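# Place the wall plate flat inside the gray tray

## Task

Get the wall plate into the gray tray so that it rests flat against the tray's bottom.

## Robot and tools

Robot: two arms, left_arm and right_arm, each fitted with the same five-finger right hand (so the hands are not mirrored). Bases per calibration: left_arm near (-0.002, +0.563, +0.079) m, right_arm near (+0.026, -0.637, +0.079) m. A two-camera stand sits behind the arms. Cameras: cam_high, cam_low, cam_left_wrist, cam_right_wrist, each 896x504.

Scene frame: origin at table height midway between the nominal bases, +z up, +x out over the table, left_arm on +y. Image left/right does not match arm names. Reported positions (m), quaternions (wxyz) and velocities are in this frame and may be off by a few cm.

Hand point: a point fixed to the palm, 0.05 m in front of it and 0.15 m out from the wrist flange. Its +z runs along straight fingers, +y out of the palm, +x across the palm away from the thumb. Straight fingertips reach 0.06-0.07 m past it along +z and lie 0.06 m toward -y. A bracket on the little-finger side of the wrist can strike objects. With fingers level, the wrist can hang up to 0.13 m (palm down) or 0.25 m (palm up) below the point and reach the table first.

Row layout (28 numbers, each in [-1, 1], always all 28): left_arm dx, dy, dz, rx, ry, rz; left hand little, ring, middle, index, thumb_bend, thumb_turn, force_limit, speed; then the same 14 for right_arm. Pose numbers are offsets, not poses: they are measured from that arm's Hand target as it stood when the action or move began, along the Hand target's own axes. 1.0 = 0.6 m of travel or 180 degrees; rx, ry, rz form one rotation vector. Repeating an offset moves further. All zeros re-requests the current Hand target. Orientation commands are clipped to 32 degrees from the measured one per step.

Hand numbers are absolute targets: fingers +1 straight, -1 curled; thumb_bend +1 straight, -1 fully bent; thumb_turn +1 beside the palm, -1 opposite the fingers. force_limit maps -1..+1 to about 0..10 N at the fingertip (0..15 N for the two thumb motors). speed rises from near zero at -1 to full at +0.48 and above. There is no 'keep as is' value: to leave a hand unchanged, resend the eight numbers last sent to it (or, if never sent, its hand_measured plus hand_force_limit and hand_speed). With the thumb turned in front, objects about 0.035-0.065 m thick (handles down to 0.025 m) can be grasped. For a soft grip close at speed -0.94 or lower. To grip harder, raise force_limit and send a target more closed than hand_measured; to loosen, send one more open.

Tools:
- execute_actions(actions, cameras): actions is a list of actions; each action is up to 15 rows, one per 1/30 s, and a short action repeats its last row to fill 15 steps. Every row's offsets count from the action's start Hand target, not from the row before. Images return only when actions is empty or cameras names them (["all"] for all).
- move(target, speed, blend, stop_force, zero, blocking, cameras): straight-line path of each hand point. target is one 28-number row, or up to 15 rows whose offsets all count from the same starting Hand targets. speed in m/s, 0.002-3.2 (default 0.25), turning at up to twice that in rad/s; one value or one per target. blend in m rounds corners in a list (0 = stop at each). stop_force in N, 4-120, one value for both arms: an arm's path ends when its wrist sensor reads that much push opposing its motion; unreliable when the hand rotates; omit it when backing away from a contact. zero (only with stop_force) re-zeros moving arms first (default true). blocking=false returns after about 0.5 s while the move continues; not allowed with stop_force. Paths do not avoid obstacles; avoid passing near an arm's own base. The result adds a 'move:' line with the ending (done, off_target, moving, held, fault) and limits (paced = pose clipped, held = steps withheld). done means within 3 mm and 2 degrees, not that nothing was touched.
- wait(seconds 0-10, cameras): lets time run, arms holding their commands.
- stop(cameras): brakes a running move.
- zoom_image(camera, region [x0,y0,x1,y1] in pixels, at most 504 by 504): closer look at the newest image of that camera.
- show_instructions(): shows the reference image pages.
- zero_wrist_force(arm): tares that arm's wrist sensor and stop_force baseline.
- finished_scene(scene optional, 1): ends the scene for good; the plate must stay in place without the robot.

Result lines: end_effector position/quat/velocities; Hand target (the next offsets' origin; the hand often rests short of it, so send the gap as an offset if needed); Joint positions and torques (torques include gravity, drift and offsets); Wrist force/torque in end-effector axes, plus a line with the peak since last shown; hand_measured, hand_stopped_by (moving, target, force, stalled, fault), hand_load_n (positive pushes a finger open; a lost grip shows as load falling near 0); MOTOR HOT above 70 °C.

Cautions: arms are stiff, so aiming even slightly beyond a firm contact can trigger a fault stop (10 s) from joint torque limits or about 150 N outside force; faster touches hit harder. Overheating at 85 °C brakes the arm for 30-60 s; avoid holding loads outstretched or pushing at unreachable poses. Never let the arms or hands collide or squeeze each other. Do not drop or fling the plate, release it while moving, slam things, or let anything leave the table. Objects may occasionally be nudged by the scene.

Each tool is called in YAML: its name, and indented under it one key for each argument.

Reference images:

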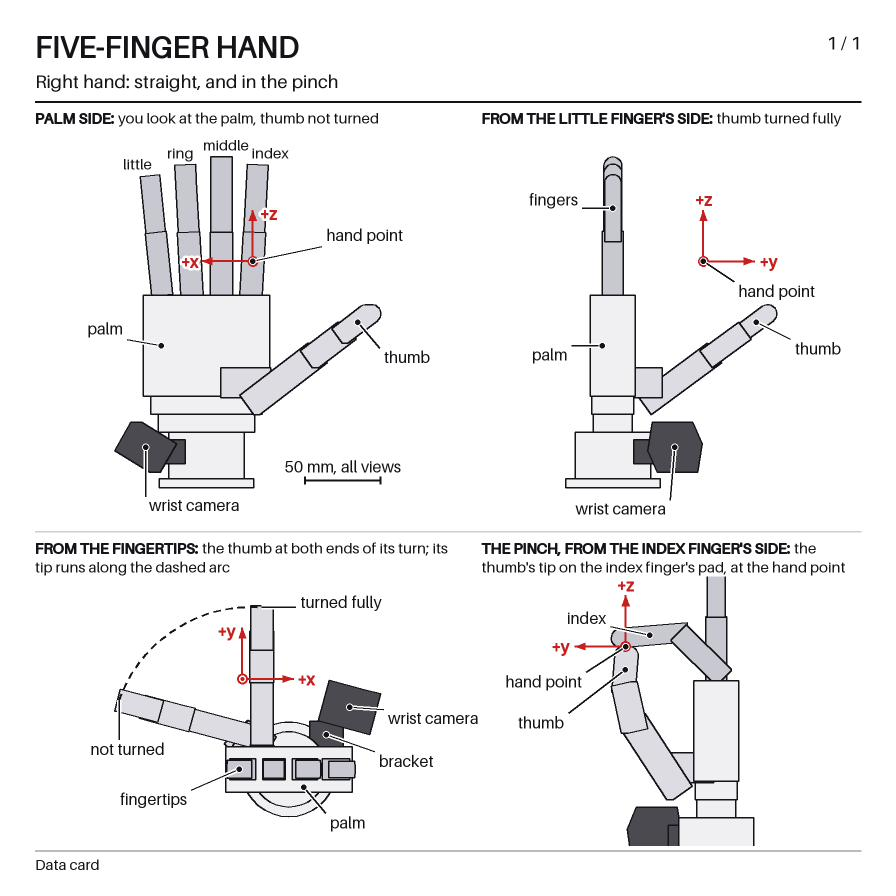

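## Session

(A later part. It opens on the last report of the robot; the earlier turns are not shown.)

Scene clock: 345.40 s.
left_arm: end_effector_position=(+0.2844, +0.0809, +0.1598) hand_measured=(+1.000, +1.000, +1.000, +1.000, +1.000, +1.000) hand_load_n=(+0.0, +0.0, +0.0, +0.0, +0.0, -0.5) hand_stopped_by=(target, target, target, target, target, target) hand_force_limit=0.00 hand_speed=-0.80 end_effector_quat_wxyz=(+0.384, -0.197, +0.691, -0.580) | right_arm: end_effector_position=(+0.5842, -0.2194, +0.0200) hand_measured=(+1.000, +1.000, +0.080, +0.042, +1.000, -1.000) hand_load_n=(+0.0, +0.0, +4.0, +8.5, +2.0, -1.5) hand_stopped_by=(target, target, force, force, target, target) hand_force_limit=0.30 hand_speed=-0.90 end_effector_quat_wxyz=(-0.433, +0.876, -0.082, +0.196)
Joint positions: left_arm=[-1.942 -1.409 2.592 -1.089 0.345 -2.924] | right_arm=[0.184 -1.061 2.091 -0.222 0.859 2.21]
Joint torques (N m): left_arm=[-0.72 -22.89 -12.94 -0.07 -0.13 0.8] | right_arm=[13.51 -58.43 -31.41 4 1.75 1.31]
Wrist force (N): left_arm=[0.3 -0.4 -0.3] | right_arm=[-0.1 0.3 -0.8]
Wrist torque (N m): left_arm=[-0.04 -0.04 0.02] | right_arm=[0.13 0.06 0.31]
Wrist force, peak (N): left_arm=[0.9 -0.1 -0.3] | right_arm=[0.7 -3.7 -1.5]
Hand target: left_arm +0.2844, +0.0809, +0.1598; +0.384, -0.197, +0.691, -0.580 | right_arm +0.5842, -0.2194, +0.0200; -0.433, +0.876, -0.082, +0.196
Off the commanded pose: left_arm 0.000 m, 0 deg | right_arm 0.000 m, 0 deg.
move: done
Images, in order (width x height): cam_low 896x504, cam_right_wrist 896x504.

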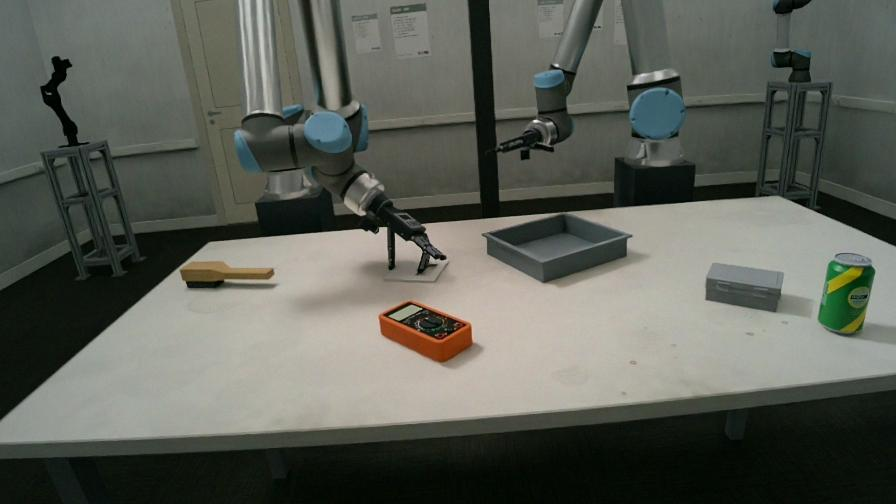

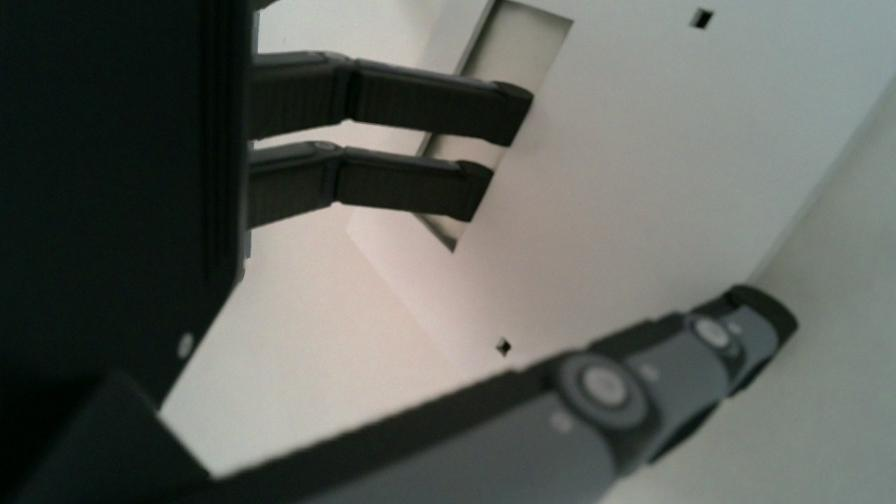

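move:
  target: [0,0,0,0,0,0,1,1,1,1,1,1,0,-0.8,0.0091,-0.0264,-0.0183,0,0,0,1,1,-0.25,-0.25,1,-1,0.3,-0.9]
  speed: 0.04
  cameras: ["cam_low","cam_right_wrist"]

zoom_image:
  camera: "cam_low"
  region: [380, 230, 460, 290]

Scene clock: 351.67 s.
left_arm: end_effector_position=(+0.2844, +0.0809, +0.1598) hand_measured=(+1.000, +1.000, +1.000, +1.000, +1.000, +1.000) hand_load_n=(+0.0, +0.0, +0.0, +0.0, +0.0, -0.5) hand_stopped_by=(target, target, target, target, target, target) hand_force_limit=0.00 hand_speed=-0.80 end_effector_quat_wxyz=(+0.384, -0.197, +0.691, -0.580) | right_arm: end_effector_position=(+0.5842, -0.2194, +0.0401) hand_measured=(+1.000, +1.000, +0.080, +0.042, +1.000, -1.000) hand_load_n=(+0.0, +0.0, +4.5, +8.0, +2.0, -1.0) hand_stopped_by=(target, target, force, force, target, target) hand_force_limit=0.30 hand_speed=-0.90 end_effector_quat_wxyz=(-0.433, +0.876, -0.082, +0.196) end_effector_velocity=(+0.001, +0.000, -0.002) end_effector_angular_velocity=(-0.001, -0.002, -0.001)
Joint positions: left_arm=[-1.942 -1.409 2.592 -1.089 0.345 -2.924] | right_arm=[0.184 -1.093 2.087 -0.186 0.859 2.21]
Joint velocities: left_arm=[within noise] | right_arm=[0 0.004 0 -0.005 0.001 0]
Joint torques (N m): left_arm=[-1.14 -23.32 -13.39 -0.28 0.09 0.73] | right_arm=[6.24 -45.24 -28.06 -1.43 -0.52 -0.45]
Wrist force (N): left_arm=[0.0 -0.5 0.0] | right_arm=[-0.2 1.8 0.5]
Wrist torque (N m): left_arm=[-0.09 0.01 -0.01] | right_arm=[0.22 0.02 0.36]
Wrist force, peak (N): left_arm=[0.3 -0.3 -1.0] | right_arm=[-0.7 2.3 0.5]
Hand target: left_arm +0.2844, +0.0809, +0.1598; +0.384, -0.197, +0.691, -0.580 | right_arm +0.5842, -0.2194, +0.0400; -0.433, +0.876, -0.082, +0.196
Off the commanded pose: left_arm 0.000 m, 0 deg | right_arm 0.000 m, 0 deg.
move: done
Images, in order (width x height): cam_low 896x504, cam_right_wrist 896x504.

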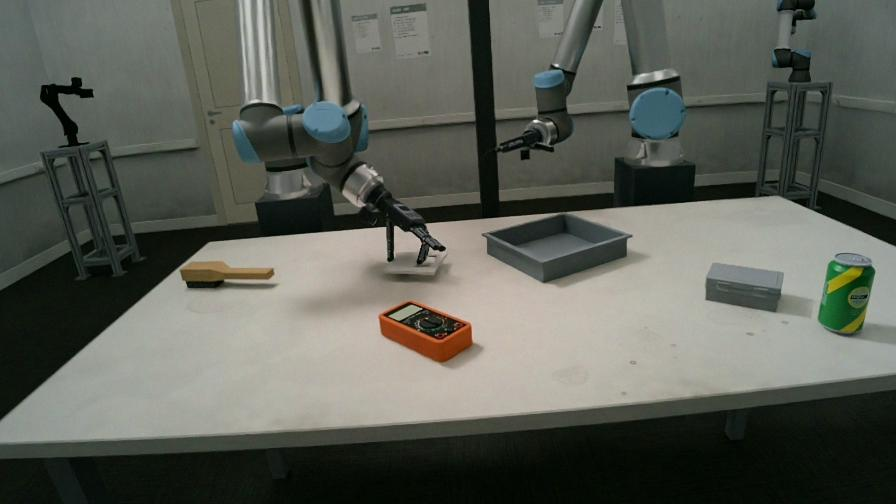

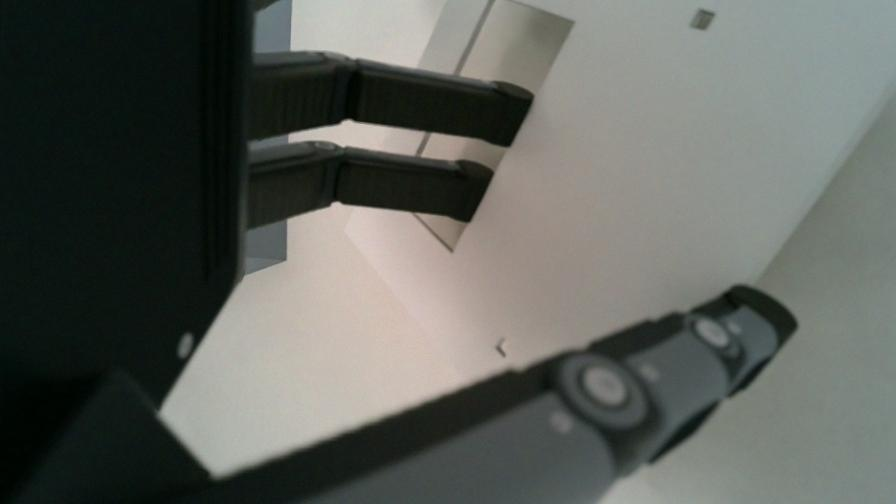

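Scaled by 6.300.

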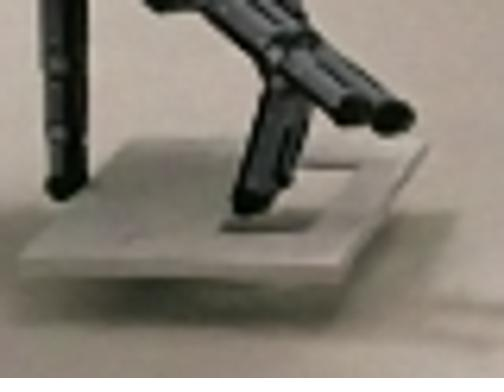

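move:
  target:
    - [0,0,0,0,0,0,1,1,1,1,1,1,0,-0.8,0.0363,-0.1054,-0.0731,0,0,0,1,1,-0.25,-0.25,1,-1,0.3,-0.9]
    - [0,0,0,0,0,0,1,1,1,1,1,1,0,-0.8,-0.1312,-0.4707,0.2492,0,0,0,1,1,-0.25,-0.25,1,-1,0.3,-0.9]
  speed: 0.15
  blend: [0.04,0]
  cameras: ["all"]

zoom_image:
  camera: "cam_high"
  region: [250, 140, 430, 320]

zoom_image:
  camera: "cam_low"
  region: [440, 160, 660, 300]

Scene clock: 375.60 s.
left_arm: end_effector_position=(+0.2844, +0.0809, +0.1598) hand_measured=(+1.000, +1.000, +1.000, +1.000, +1.000, +1.000) hand_load_n=(+0.0, -0.5, +0.0, +0.0, +0.0, -0.5) hand_stopped_by=(target, target, target, target, target, target) hand_force_limit=0.00 hand_speed=-0.80 end_effector_quat_wxyz=(+0.384, -0.197, +0.691, -0.580) | right_arm: end_effector_position=(+0.5672, +0.0865, +0.1601) hand_measured=(+1.000, +1.000, +0.080, +0.042, +1.000, -1.000) hand_load_n=(+0.0, +0.0, +4.5, +8.0, +1.5, -1.0) hand_stopped_by=(target, target, force, force, target, target) hand_force_limit=0.30 hand_speed=-0.90 end_effector_quat_wxyz=(-0.433, +0.876, -0.082, +0.196)
Joint positions: left_arm=[-1.942 -1.409 2.592 -1.089 0.345 -2.924] | right_arm=[0.667 -1.053 1.674 -0.001 1.229 2.575]
Joint torques (N m): left_arm=[-1.48 -23.93 -12.99 -0.05 0.25 0.97] | right_arm=[-7.91 -68.56 -27.9 -2.31 -0.46 -2.83]
Wrist force (N): left_arm=[0.2 -0.4 -0.5] | right_arm=[-0.2 1.6 0.0]
Wrist torque (N m): left_arm=[-0.03 -0.02 0.00] | right_arm=[0.20 0.02 0.21]
Wrist force, peak (N): left_arm=[0.4 -0.9 0.2] | right_arm=[-1.1 3.1 1.4]
Hand target: left_arm +0.2844, +0.0809, +0.1598; +0.384, -0.197, +0.691, -0.580 | right_arm +0.5672, +0.0865, +0.1601; -0.433, +0.876, -0.082, +0.196
Off the commanded pose: left_arm 0.000 m, 0 deg | right_arm 0.000 m, 0 deg.
move: done

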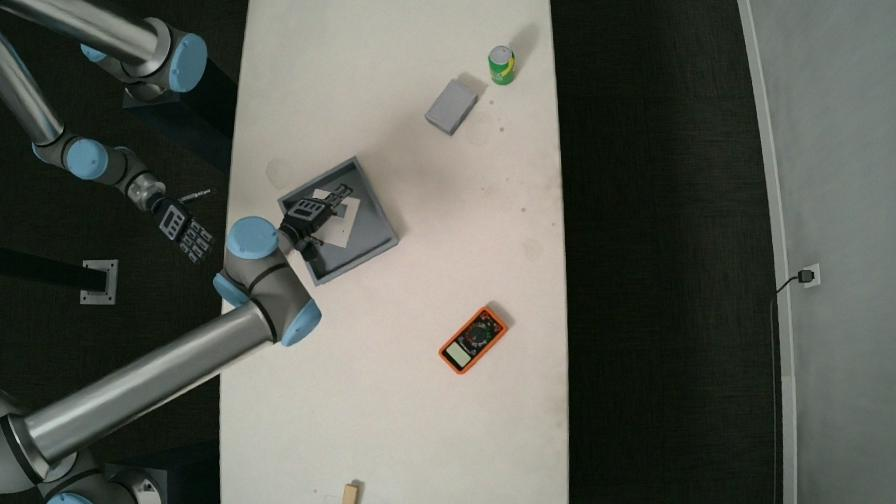

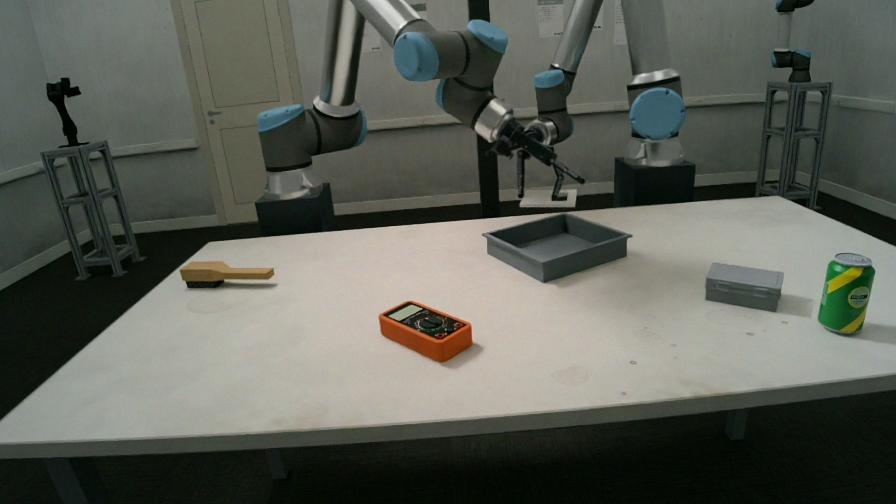

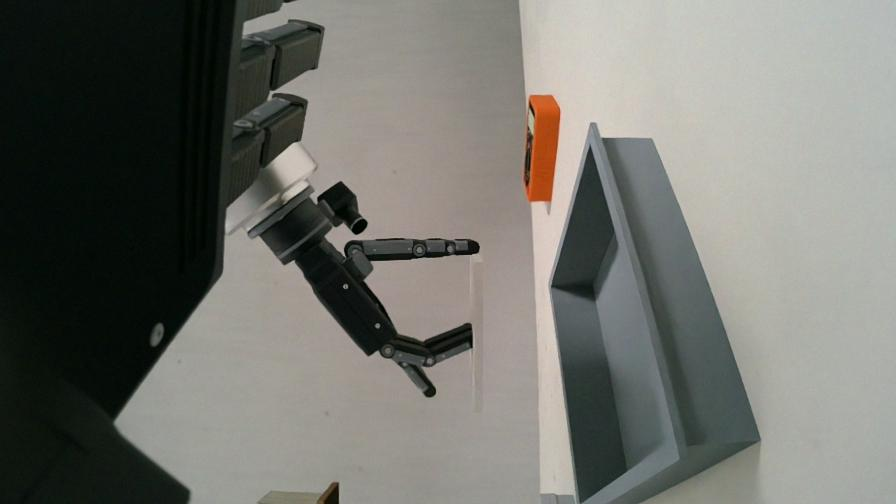

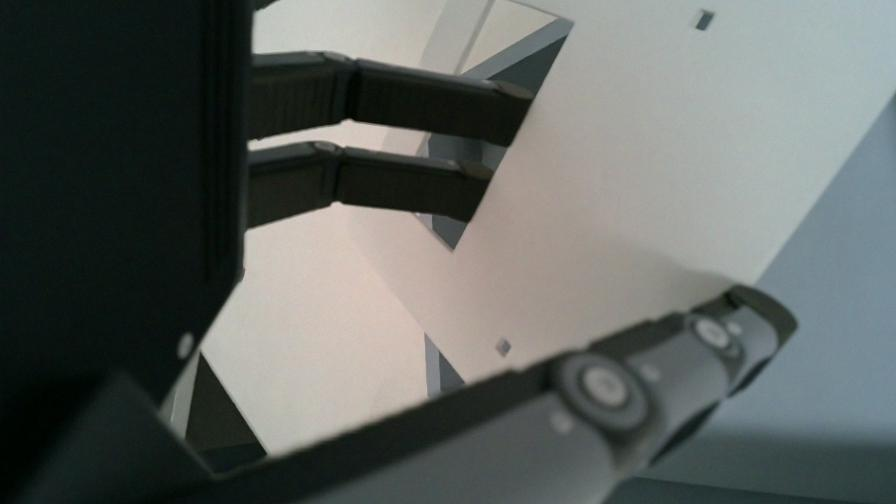

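Scaled by 2.800.

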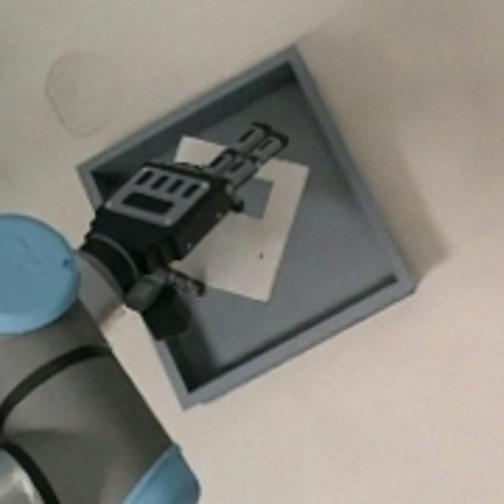

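Scaled by 2.291.

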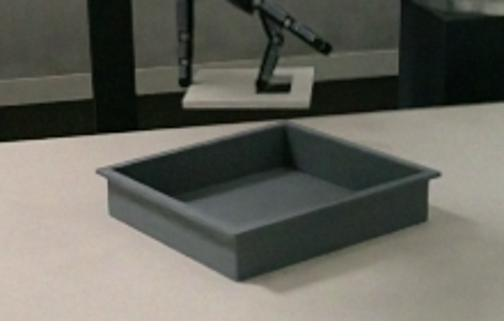

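move:
  target: [0,0,0,0,0,0,1,1,1,1,1,1,0,-0.8,-0.0543,0.0878,0.0895,0,0,0,1,1,-0.25,-0.25,1,-1,0.3,-0.9]
  speed: 0.1
  cameras: ["all"]

zoom_image:
  camera: "cam_high"
  region: [250, 140, 430, 320]

zoom_image:
  camera: "cam_low"
  region: [440, 160, 660, 300]

Scene clock: 386.40 s.
left_arm: end_effector_position=(+0.2844, +0.0809, +0.1598) hand_measured=(+1.000, +1.000, +1.000, +1.000, +1.000, +1.000) hand_load_n=(+0.0, +0.0, +0.0, +0.0, +0.0, +0.0) hand_stopped_by=(target, target, target, target, target, target) hand_force_limit=0.00 hand_speed=-0.80 end_effector_quat_wxyz=(+0.384, -0.197, +0.691, -0.580) | right_arm: end_effector_position=(+0.5610, +0.1036, +0.0801) hand_measured=(+1.000, +1.000, +0.080, +0.042, +1.000, -1.000) hand_load_n=(+0.0, +0.0, +4.0, +8.0, +2.0, -1.0) hand_stopped_by=(target, target, force, force, target, target) hand_force_limit=0.30 hand_speed=-0.90 end_effector_quat_wxyz=(-0.433, +0.876, -0.082, +0.196)
Joint positions: left_arm=[-1.942 -1.409 2.592 -1.089 0.345 -2.924] | right_arm=[0.692 -0.959 1.69 -0.116 1.249 2.59]
Joint torques (N m): left_arm=[-1.88 -23.41 -13.43 0.16 0.21 0.91] | right_arm=[-13.93 -81.54 -39.63 3.76 -0.37 -1.99]
Wrist force (N): left_arm=[0.2 -0.4 0.1] | right_arm=[-0.3 1.9 0.0]
Wrist torque (N m): left_arm=[-0.06 -0.03 0.00] | right_arm=[0.25 0.04 0.09]
Wrist force, peak (N): left_arm=[0.3 -0.1 -1.0] | right_arm=[-1.1 2.8 1.1]
Hand target: left_arm +0.2844, +0.0809, +0.1598; +0.384, -0.197, +0.691, -0.580 | right_arm +0.5613, +0.1036, +0.0802; -0.433, +0.876, -0.082, +0.196
Off the commanded pose: left_arm 0.000 m, 0 deg | right_arm 0.000 m, 0 deg.
move: done

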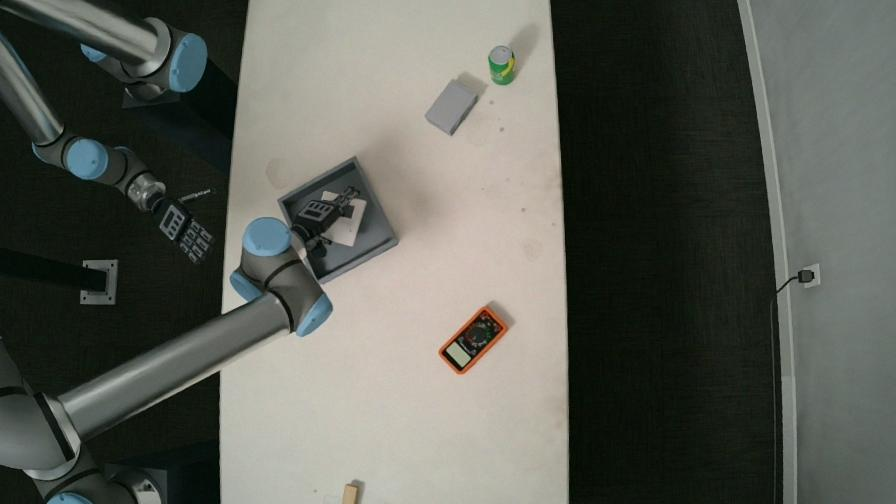

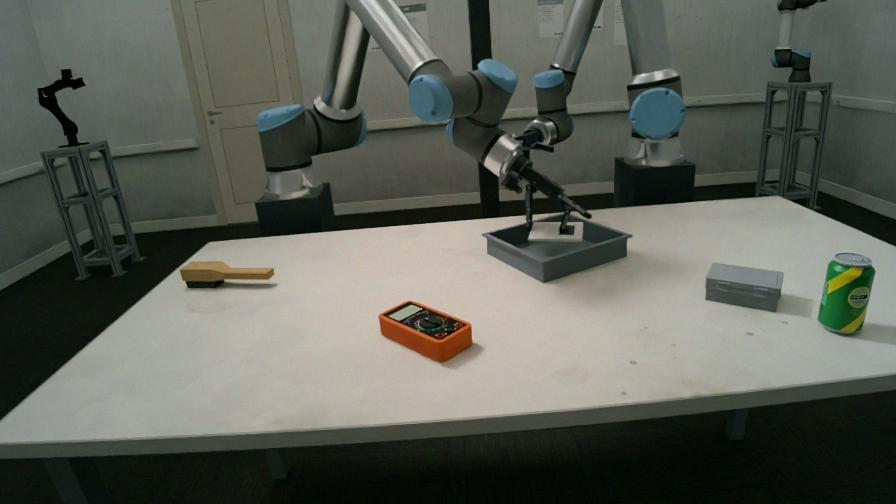

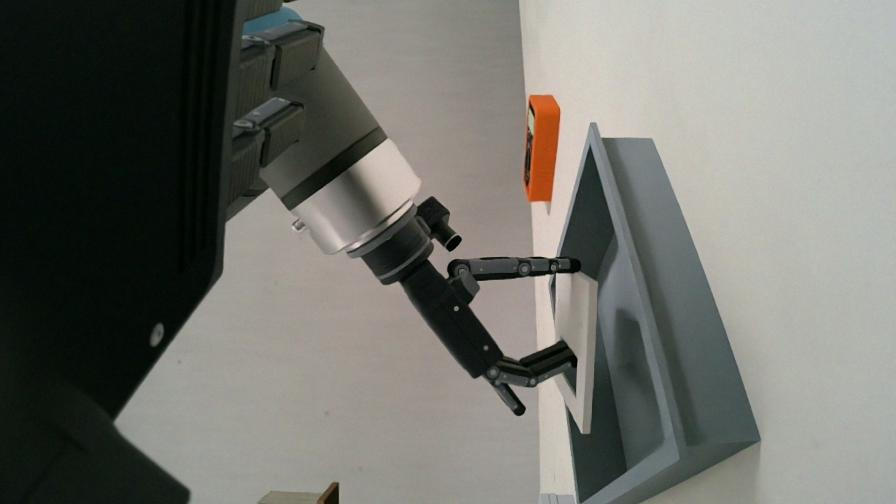

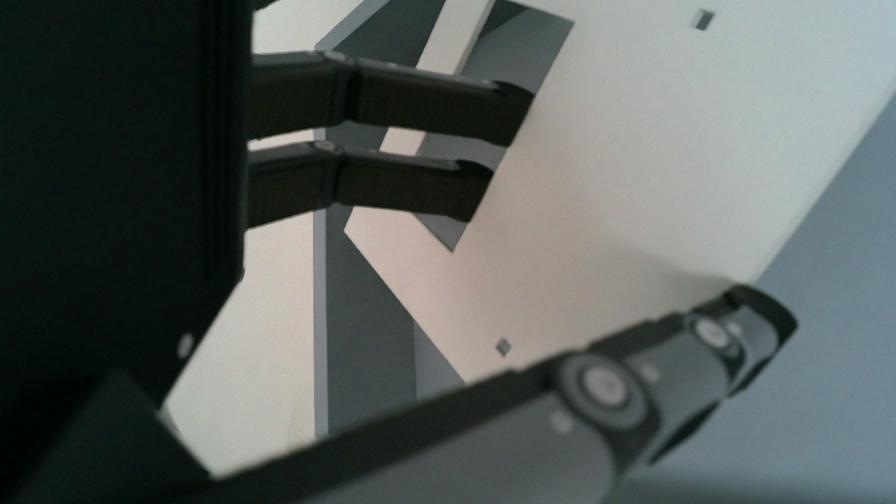

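Scaled by 2.800.

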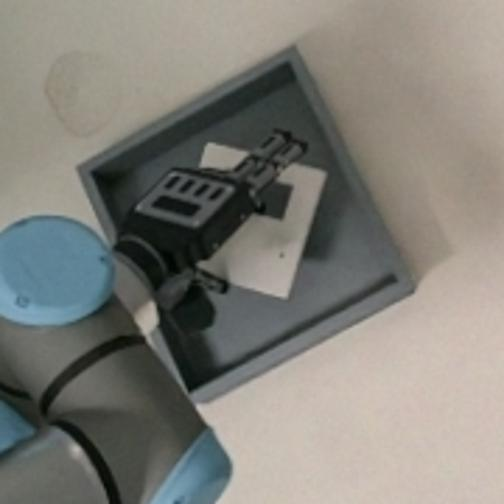

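Scaled by 2.291.

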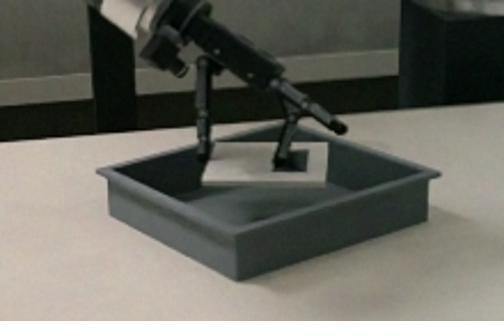

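move:
  target: [0,0,0,0,0,0,1,1,1,1,1,1,0,-0.8,-0.0204,0.0593,0.0411,0,0,0,1,1,-0.25,-0.25,1,-1,0.3,-0.9]
  speed: 0.08
  cameras: []

move:
  target: [0,0,0,0,0,0,1,1,1,1,1,1,0,-0.8,-0.0091,0.0264,0.0183,0,0,0,1,1,-0.25,-0.25,1,-1,0.3,-0.9]
  speed: 0.012
  stop_force: 4
  cameras: ["all"]

zoom_image:
  camera: "cam_low"
  region: [470, 190, 640, 290]

Scene clock: 392.97 s.
left_arm: end_effector_position=(+0.2844, +0.0809, +0.1598) hand_measured=(+1.000, +1.000, +1.000, +1.000, +1.000, +1.000) hand_load_n=(+0.0, +0.0, +0.0, +0.0, +0.0, +0.0) hand_stopped_by=(target, target, target, target, target, target) hand_force_limit=0.00 hand_speed=-0.80 end_effector_quat_wxyz=(+0.384, -0.197, +0.691, -0.580) | right_arm: end_effector_position=(+0.5612, +0.1035, +0.0351) hand_measured=(+1.000, +1.000, +0.080, +0.042, +1.000, -1.000) hand_load_n=(+0.0, +0.0, +4.5, +8.0, +2.0, -1.0) hand_stopped_by=(target, target, force, force, target, target) hand_force_limit=0.30 hand_speed=-0.90 end_effector_quat_wxyz=(-0.433, +0.876, -0.082, +0.196)
Joint positions: left_arm=[-1.942 -1.409 2.592 -1.089 0.345 -2.924] | right_arm=[0.692 -0.908 1.702 -0.179 1.249 2.59]
Joint torques (N m): left_arm=[-1.93 -23.41 -12.94 -0.1 0.2 0.78] | right_arm=[-16.37 -84.21 -37.72 4.1 -0.1 -1.19]
Wrist force (N): left_arm=[0.1 0.0 0.2] | right_arm=[-0.4 1.7 0.2]
Wrist torque (N m): left_arm=[-0.02 -0.03 0.01] | right_arm=[0.21 0.06 0.07]
Wrist force, peak (N): left_arm=[1.2 0.0 -0.3] | right_arm=[-0.6 2.7 0.9]
Hand target: left_arm +0.2844, +0.0809, +0.1598; +0.384, -0.197, +0.691, -0.580 | right_arm +0.5613, +0.1036, +0.0352; -0.433, +0.876, -0.082, +0.196
Off the commanded pose: left_arm 0.000 m, 0 deg | right_arm 0.000 m, 0 deg.
move: done
No camera images: "cameras" was empty.

Scene clock: 394.77 s.
left_arm: end_effector_position=(+0.2844, +0.0809, +0.1598) hand_measured=(+1.000, +1.000, +1.000, +1.000, +1.000, +1.000) hand_load_n=(+0.0, -0.5, +0.0, +0.0, +0.0, +0.0) hand_stopped_by=(target, target, target, target, target, target) hand_force_limit=0.00 hand_speed=-0.80 end_effector_quat_wxyz=(+0.384, -0.197, +0.691, -0.580) | right_arm: end_effector_position=(+0.5613, +0.1036, +0.0234) hand_measured=(+1.000, +1.000, +0.080, +0.042, +1.000, -1.000) hand_load_n=(+0.0, +0.0, +4.5, +8.5, +2.0, -2.5) hand_stopped_by=(target, target, force, force, target, target) hand_force_limit=0.30 hand_speed=-0.90 end_effector_quat_wxyz=(-0.433, +0.876, -0.082, +0.196)
Joint positions: left_arm=[-1.942 -1.409 2.592 -1.089 0.345 -2.924] | right_arm=[0.692 -0.894 1.704 -0.195 1.249 2.59]
Joint torques (N m): left_arm=[-0.37 -23.36 -13.79 -0.13 0.12 1.05] | right_arm=[-11.07 -80.05 -27.75 4.48 0.98 1.38]
Wrist force (N): left_arm=[0.0 0.0 -0.1] | right_arm=[0.6 -1.5 -1.8]
Wrist torque (N m): left_arm=[0.01 0.01 0.00] | right_arm=[0.04 0.10 0.00]
Wrist force, peak (N): left_arm=[0.9 -0.3 0.2] | right_arm=[0.0 -7.4 -7.7]
Hand target: left_arm +0.2844, +0.0809, +0.1598; +0.384, -0.197, +0.691, -0.580 | right_arm +0.5613, +0.1036, +0.0235; -0.433, +0.876, -0.082, +0.196 (not the last commanded pose)
Off the commanded pose: left_arm 0.000 m, 0 deg | right_arm 0.008 m, 0 deg.
move: contact (right_arm)

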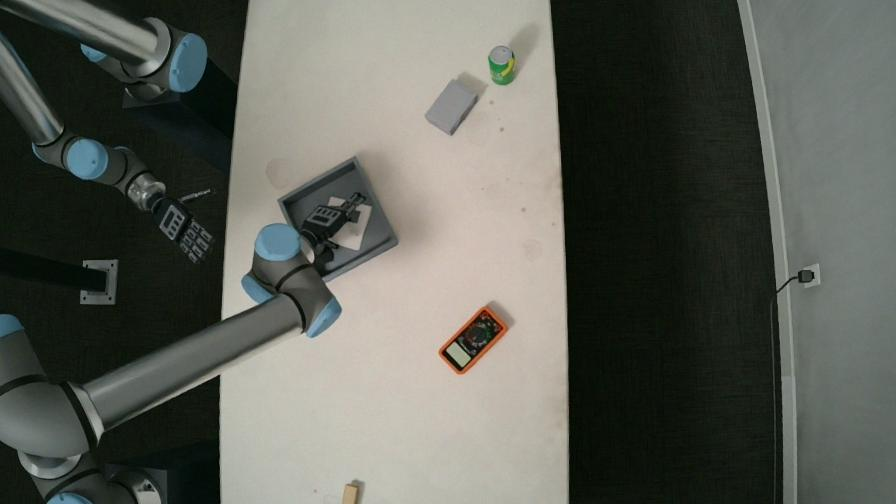

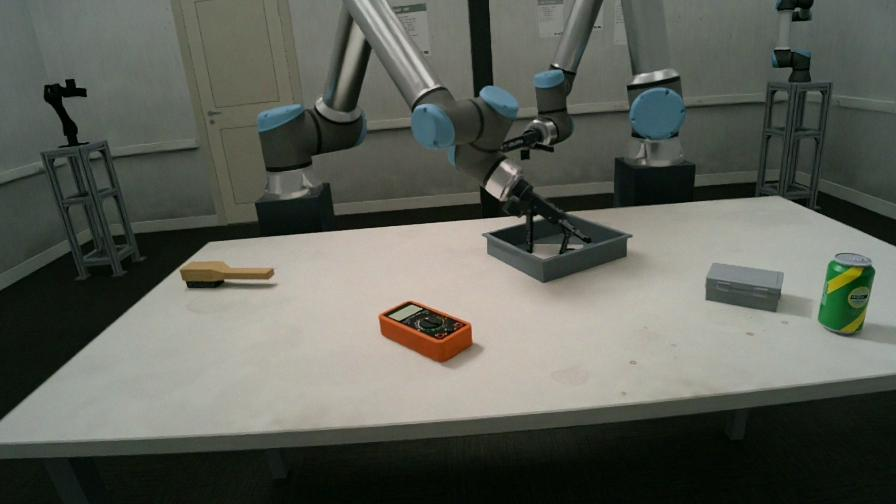

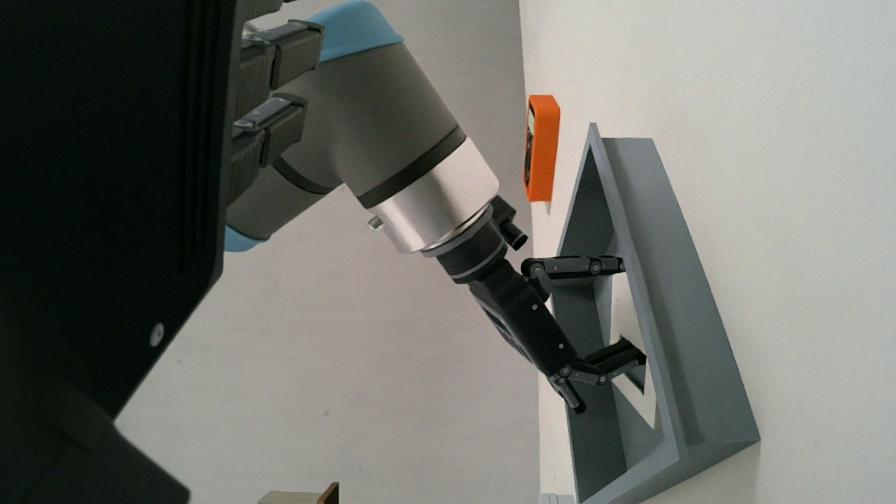

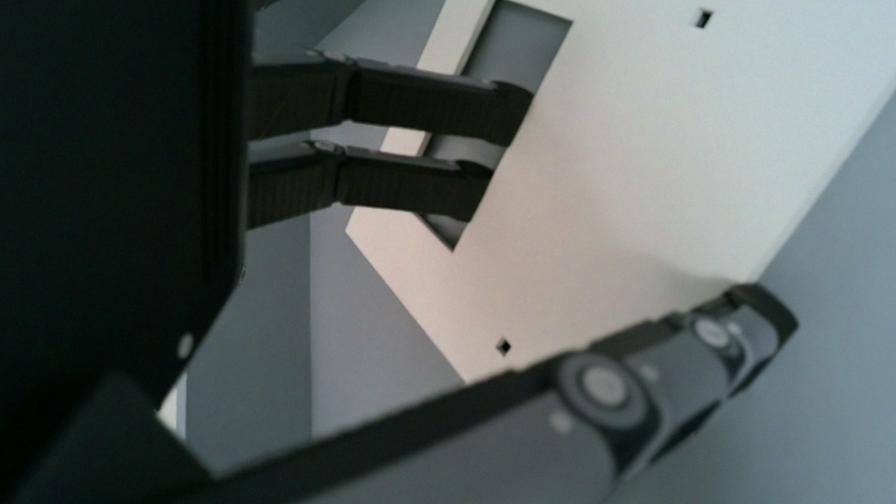

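Scaled by 2.965.

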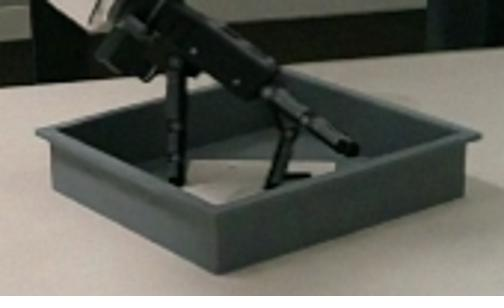

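move:
  target:
    - [0,0,0,0,0,0,1,1,1,1,1,1,0,-0.8,0,0,0,0,0,0,1,1,0.3,0.3,1,-1,0.3,-0.6]
    - [0,0,0,0,0,0,1,1,1,1,1,1,0,-0.8,0,0.0029,-0.0041,0,0,0,1,1,0.3,0.3,1,-1,0.3,-0.6]
    - [0,0,0,0,0,0,1,1,1,1,1,1,0,-0.8,0.0545,-0.1553,-0.1138,0,0,0,1,1,0.3,0.3,1,-1,0.3,-0.6]
  speed: [0.03,0.03,0.12]
  cameras: ["all"]

zoom_image:
  camera: "cam_low"
  region: [470, 190, 640, 290]

Scene clock: 404.20 s.
left_arm: end_effector_position=(+0.2844, +0.0809, +0.1598) hand_measured=(+1.000, +1.000, +1.000, +1.000, +1.000, +1.000) hand_load_n=(+0.0, +0.0, +0.0, +0.0, +0.0, +0.0) hand_stopped_by=(target, target, target, target, target, target) hand_force_limit=0.00 hand_speed=-0.80 end_effector_quat_wxyz=(+0.384, -0.197, +0.691, -0.580) | right_arm: end_effector_position=(+0.5604, +0.1007, +0.1436) hand_measured=(+1.000, +1.000, +0.300, +0.300, +1.000, -1.000) hand_load_n=(+0.0, +0.0, -0.5, +0.0, +0.0, +0.5) hand_stopped_by=(target, target, target, target, target, target) hand_force_limit=0.30 hand_speed=-0.60 end_effector_quat_wxyz=(-0.433, +0.876, -0.082, +0.196) end_effector_velocity=(+0.000, -0.001, -0.002) end_effector_angular_velocity=(+0.000, -0.002, -0.002)
Joint positions: left_arm=[-1.942 -1.409 2.592 -1.089 0.345 -2.924] | right_arm=[0.689 -1.029 1.668 -0.024 1.247 2.589]
Joint velocities: left_arm=[within noise] | right_arm=[0 0.001 0.002 -0.005 0.002 0]
Joint torques (N m): left_arm=[-1.97 -23.61 -13.41 -0.04 0.25 1.09] | right_arm=[-0.89 -60.23 -21.56 -2.04 0.28 -0.79]
Wrist force (N): left_arm=[0.1 0.3 -0.4] | right_arm=[-0.4 1.8 0.1]
Wrist torque (N m): left_arm=[0.07 0.00 0.01] | right_arm=[0.24 0.06 0.35]
Wrist force, peak (N): left_arm=[0.7 -0.5 -0.6] | right_arm=[-0.5 2.9 1.1]
Hand target: left_arm +0.2844, +0.0809, +0.1598; +0.384, -0.197, +0.691, -0.580 | right_arm +0.5603, +0.1006, +0.1435; -0.433, +0.876, -0.082, +0.196
Off the commanded pose: left_arm 0.000 m, 0 deg | right_arm 0.000 m, 0 deg.
move: done

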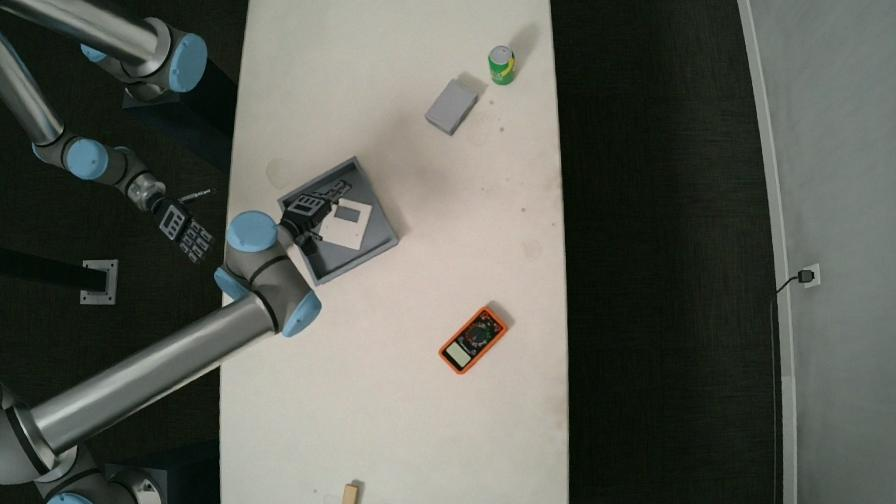

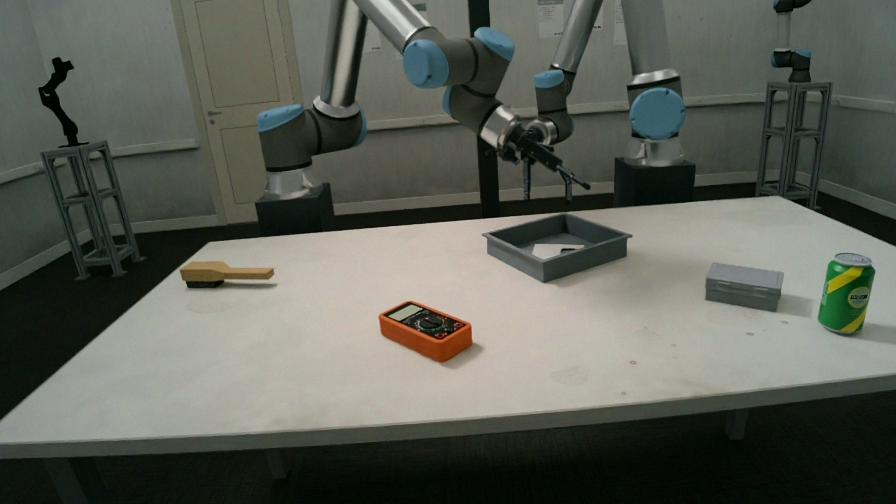

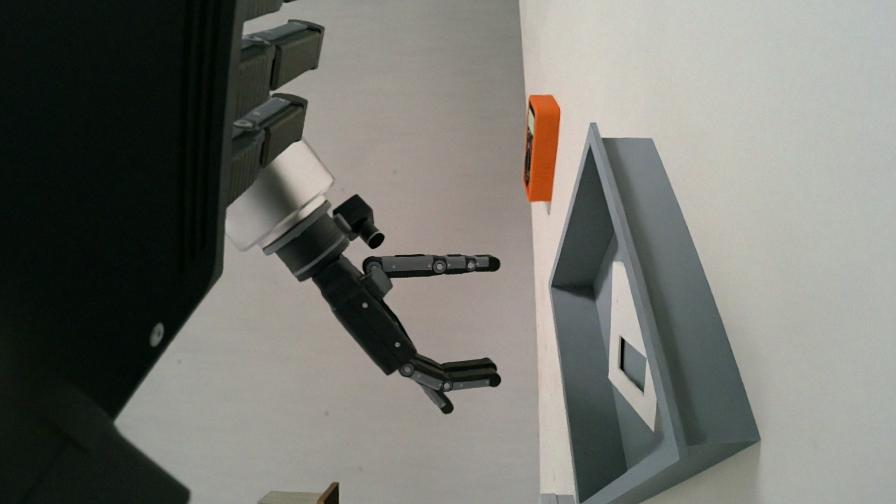

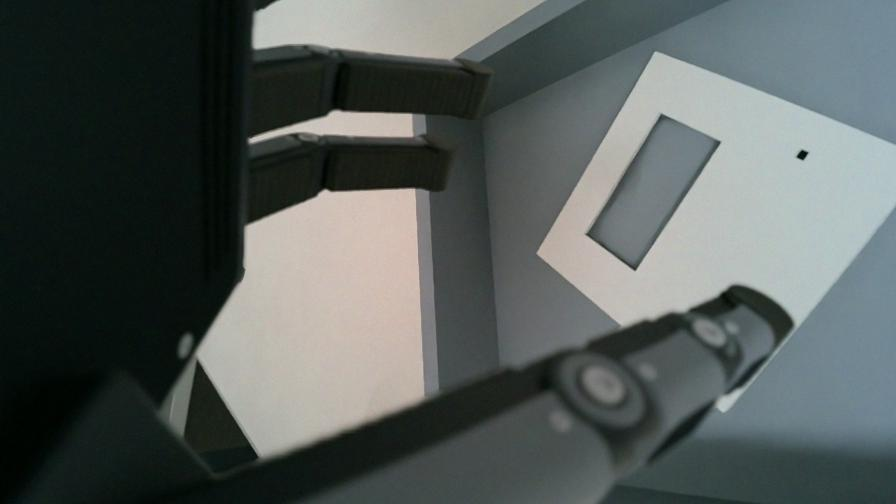

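Scaled by 2.965.

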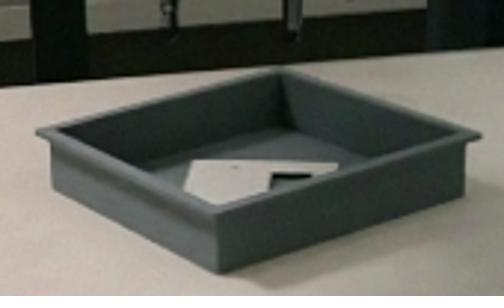

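The wall plate is lying flat on the bottom of the tray, and the hand is clear of it.

finished_scene:

The scene is finished: the task was done.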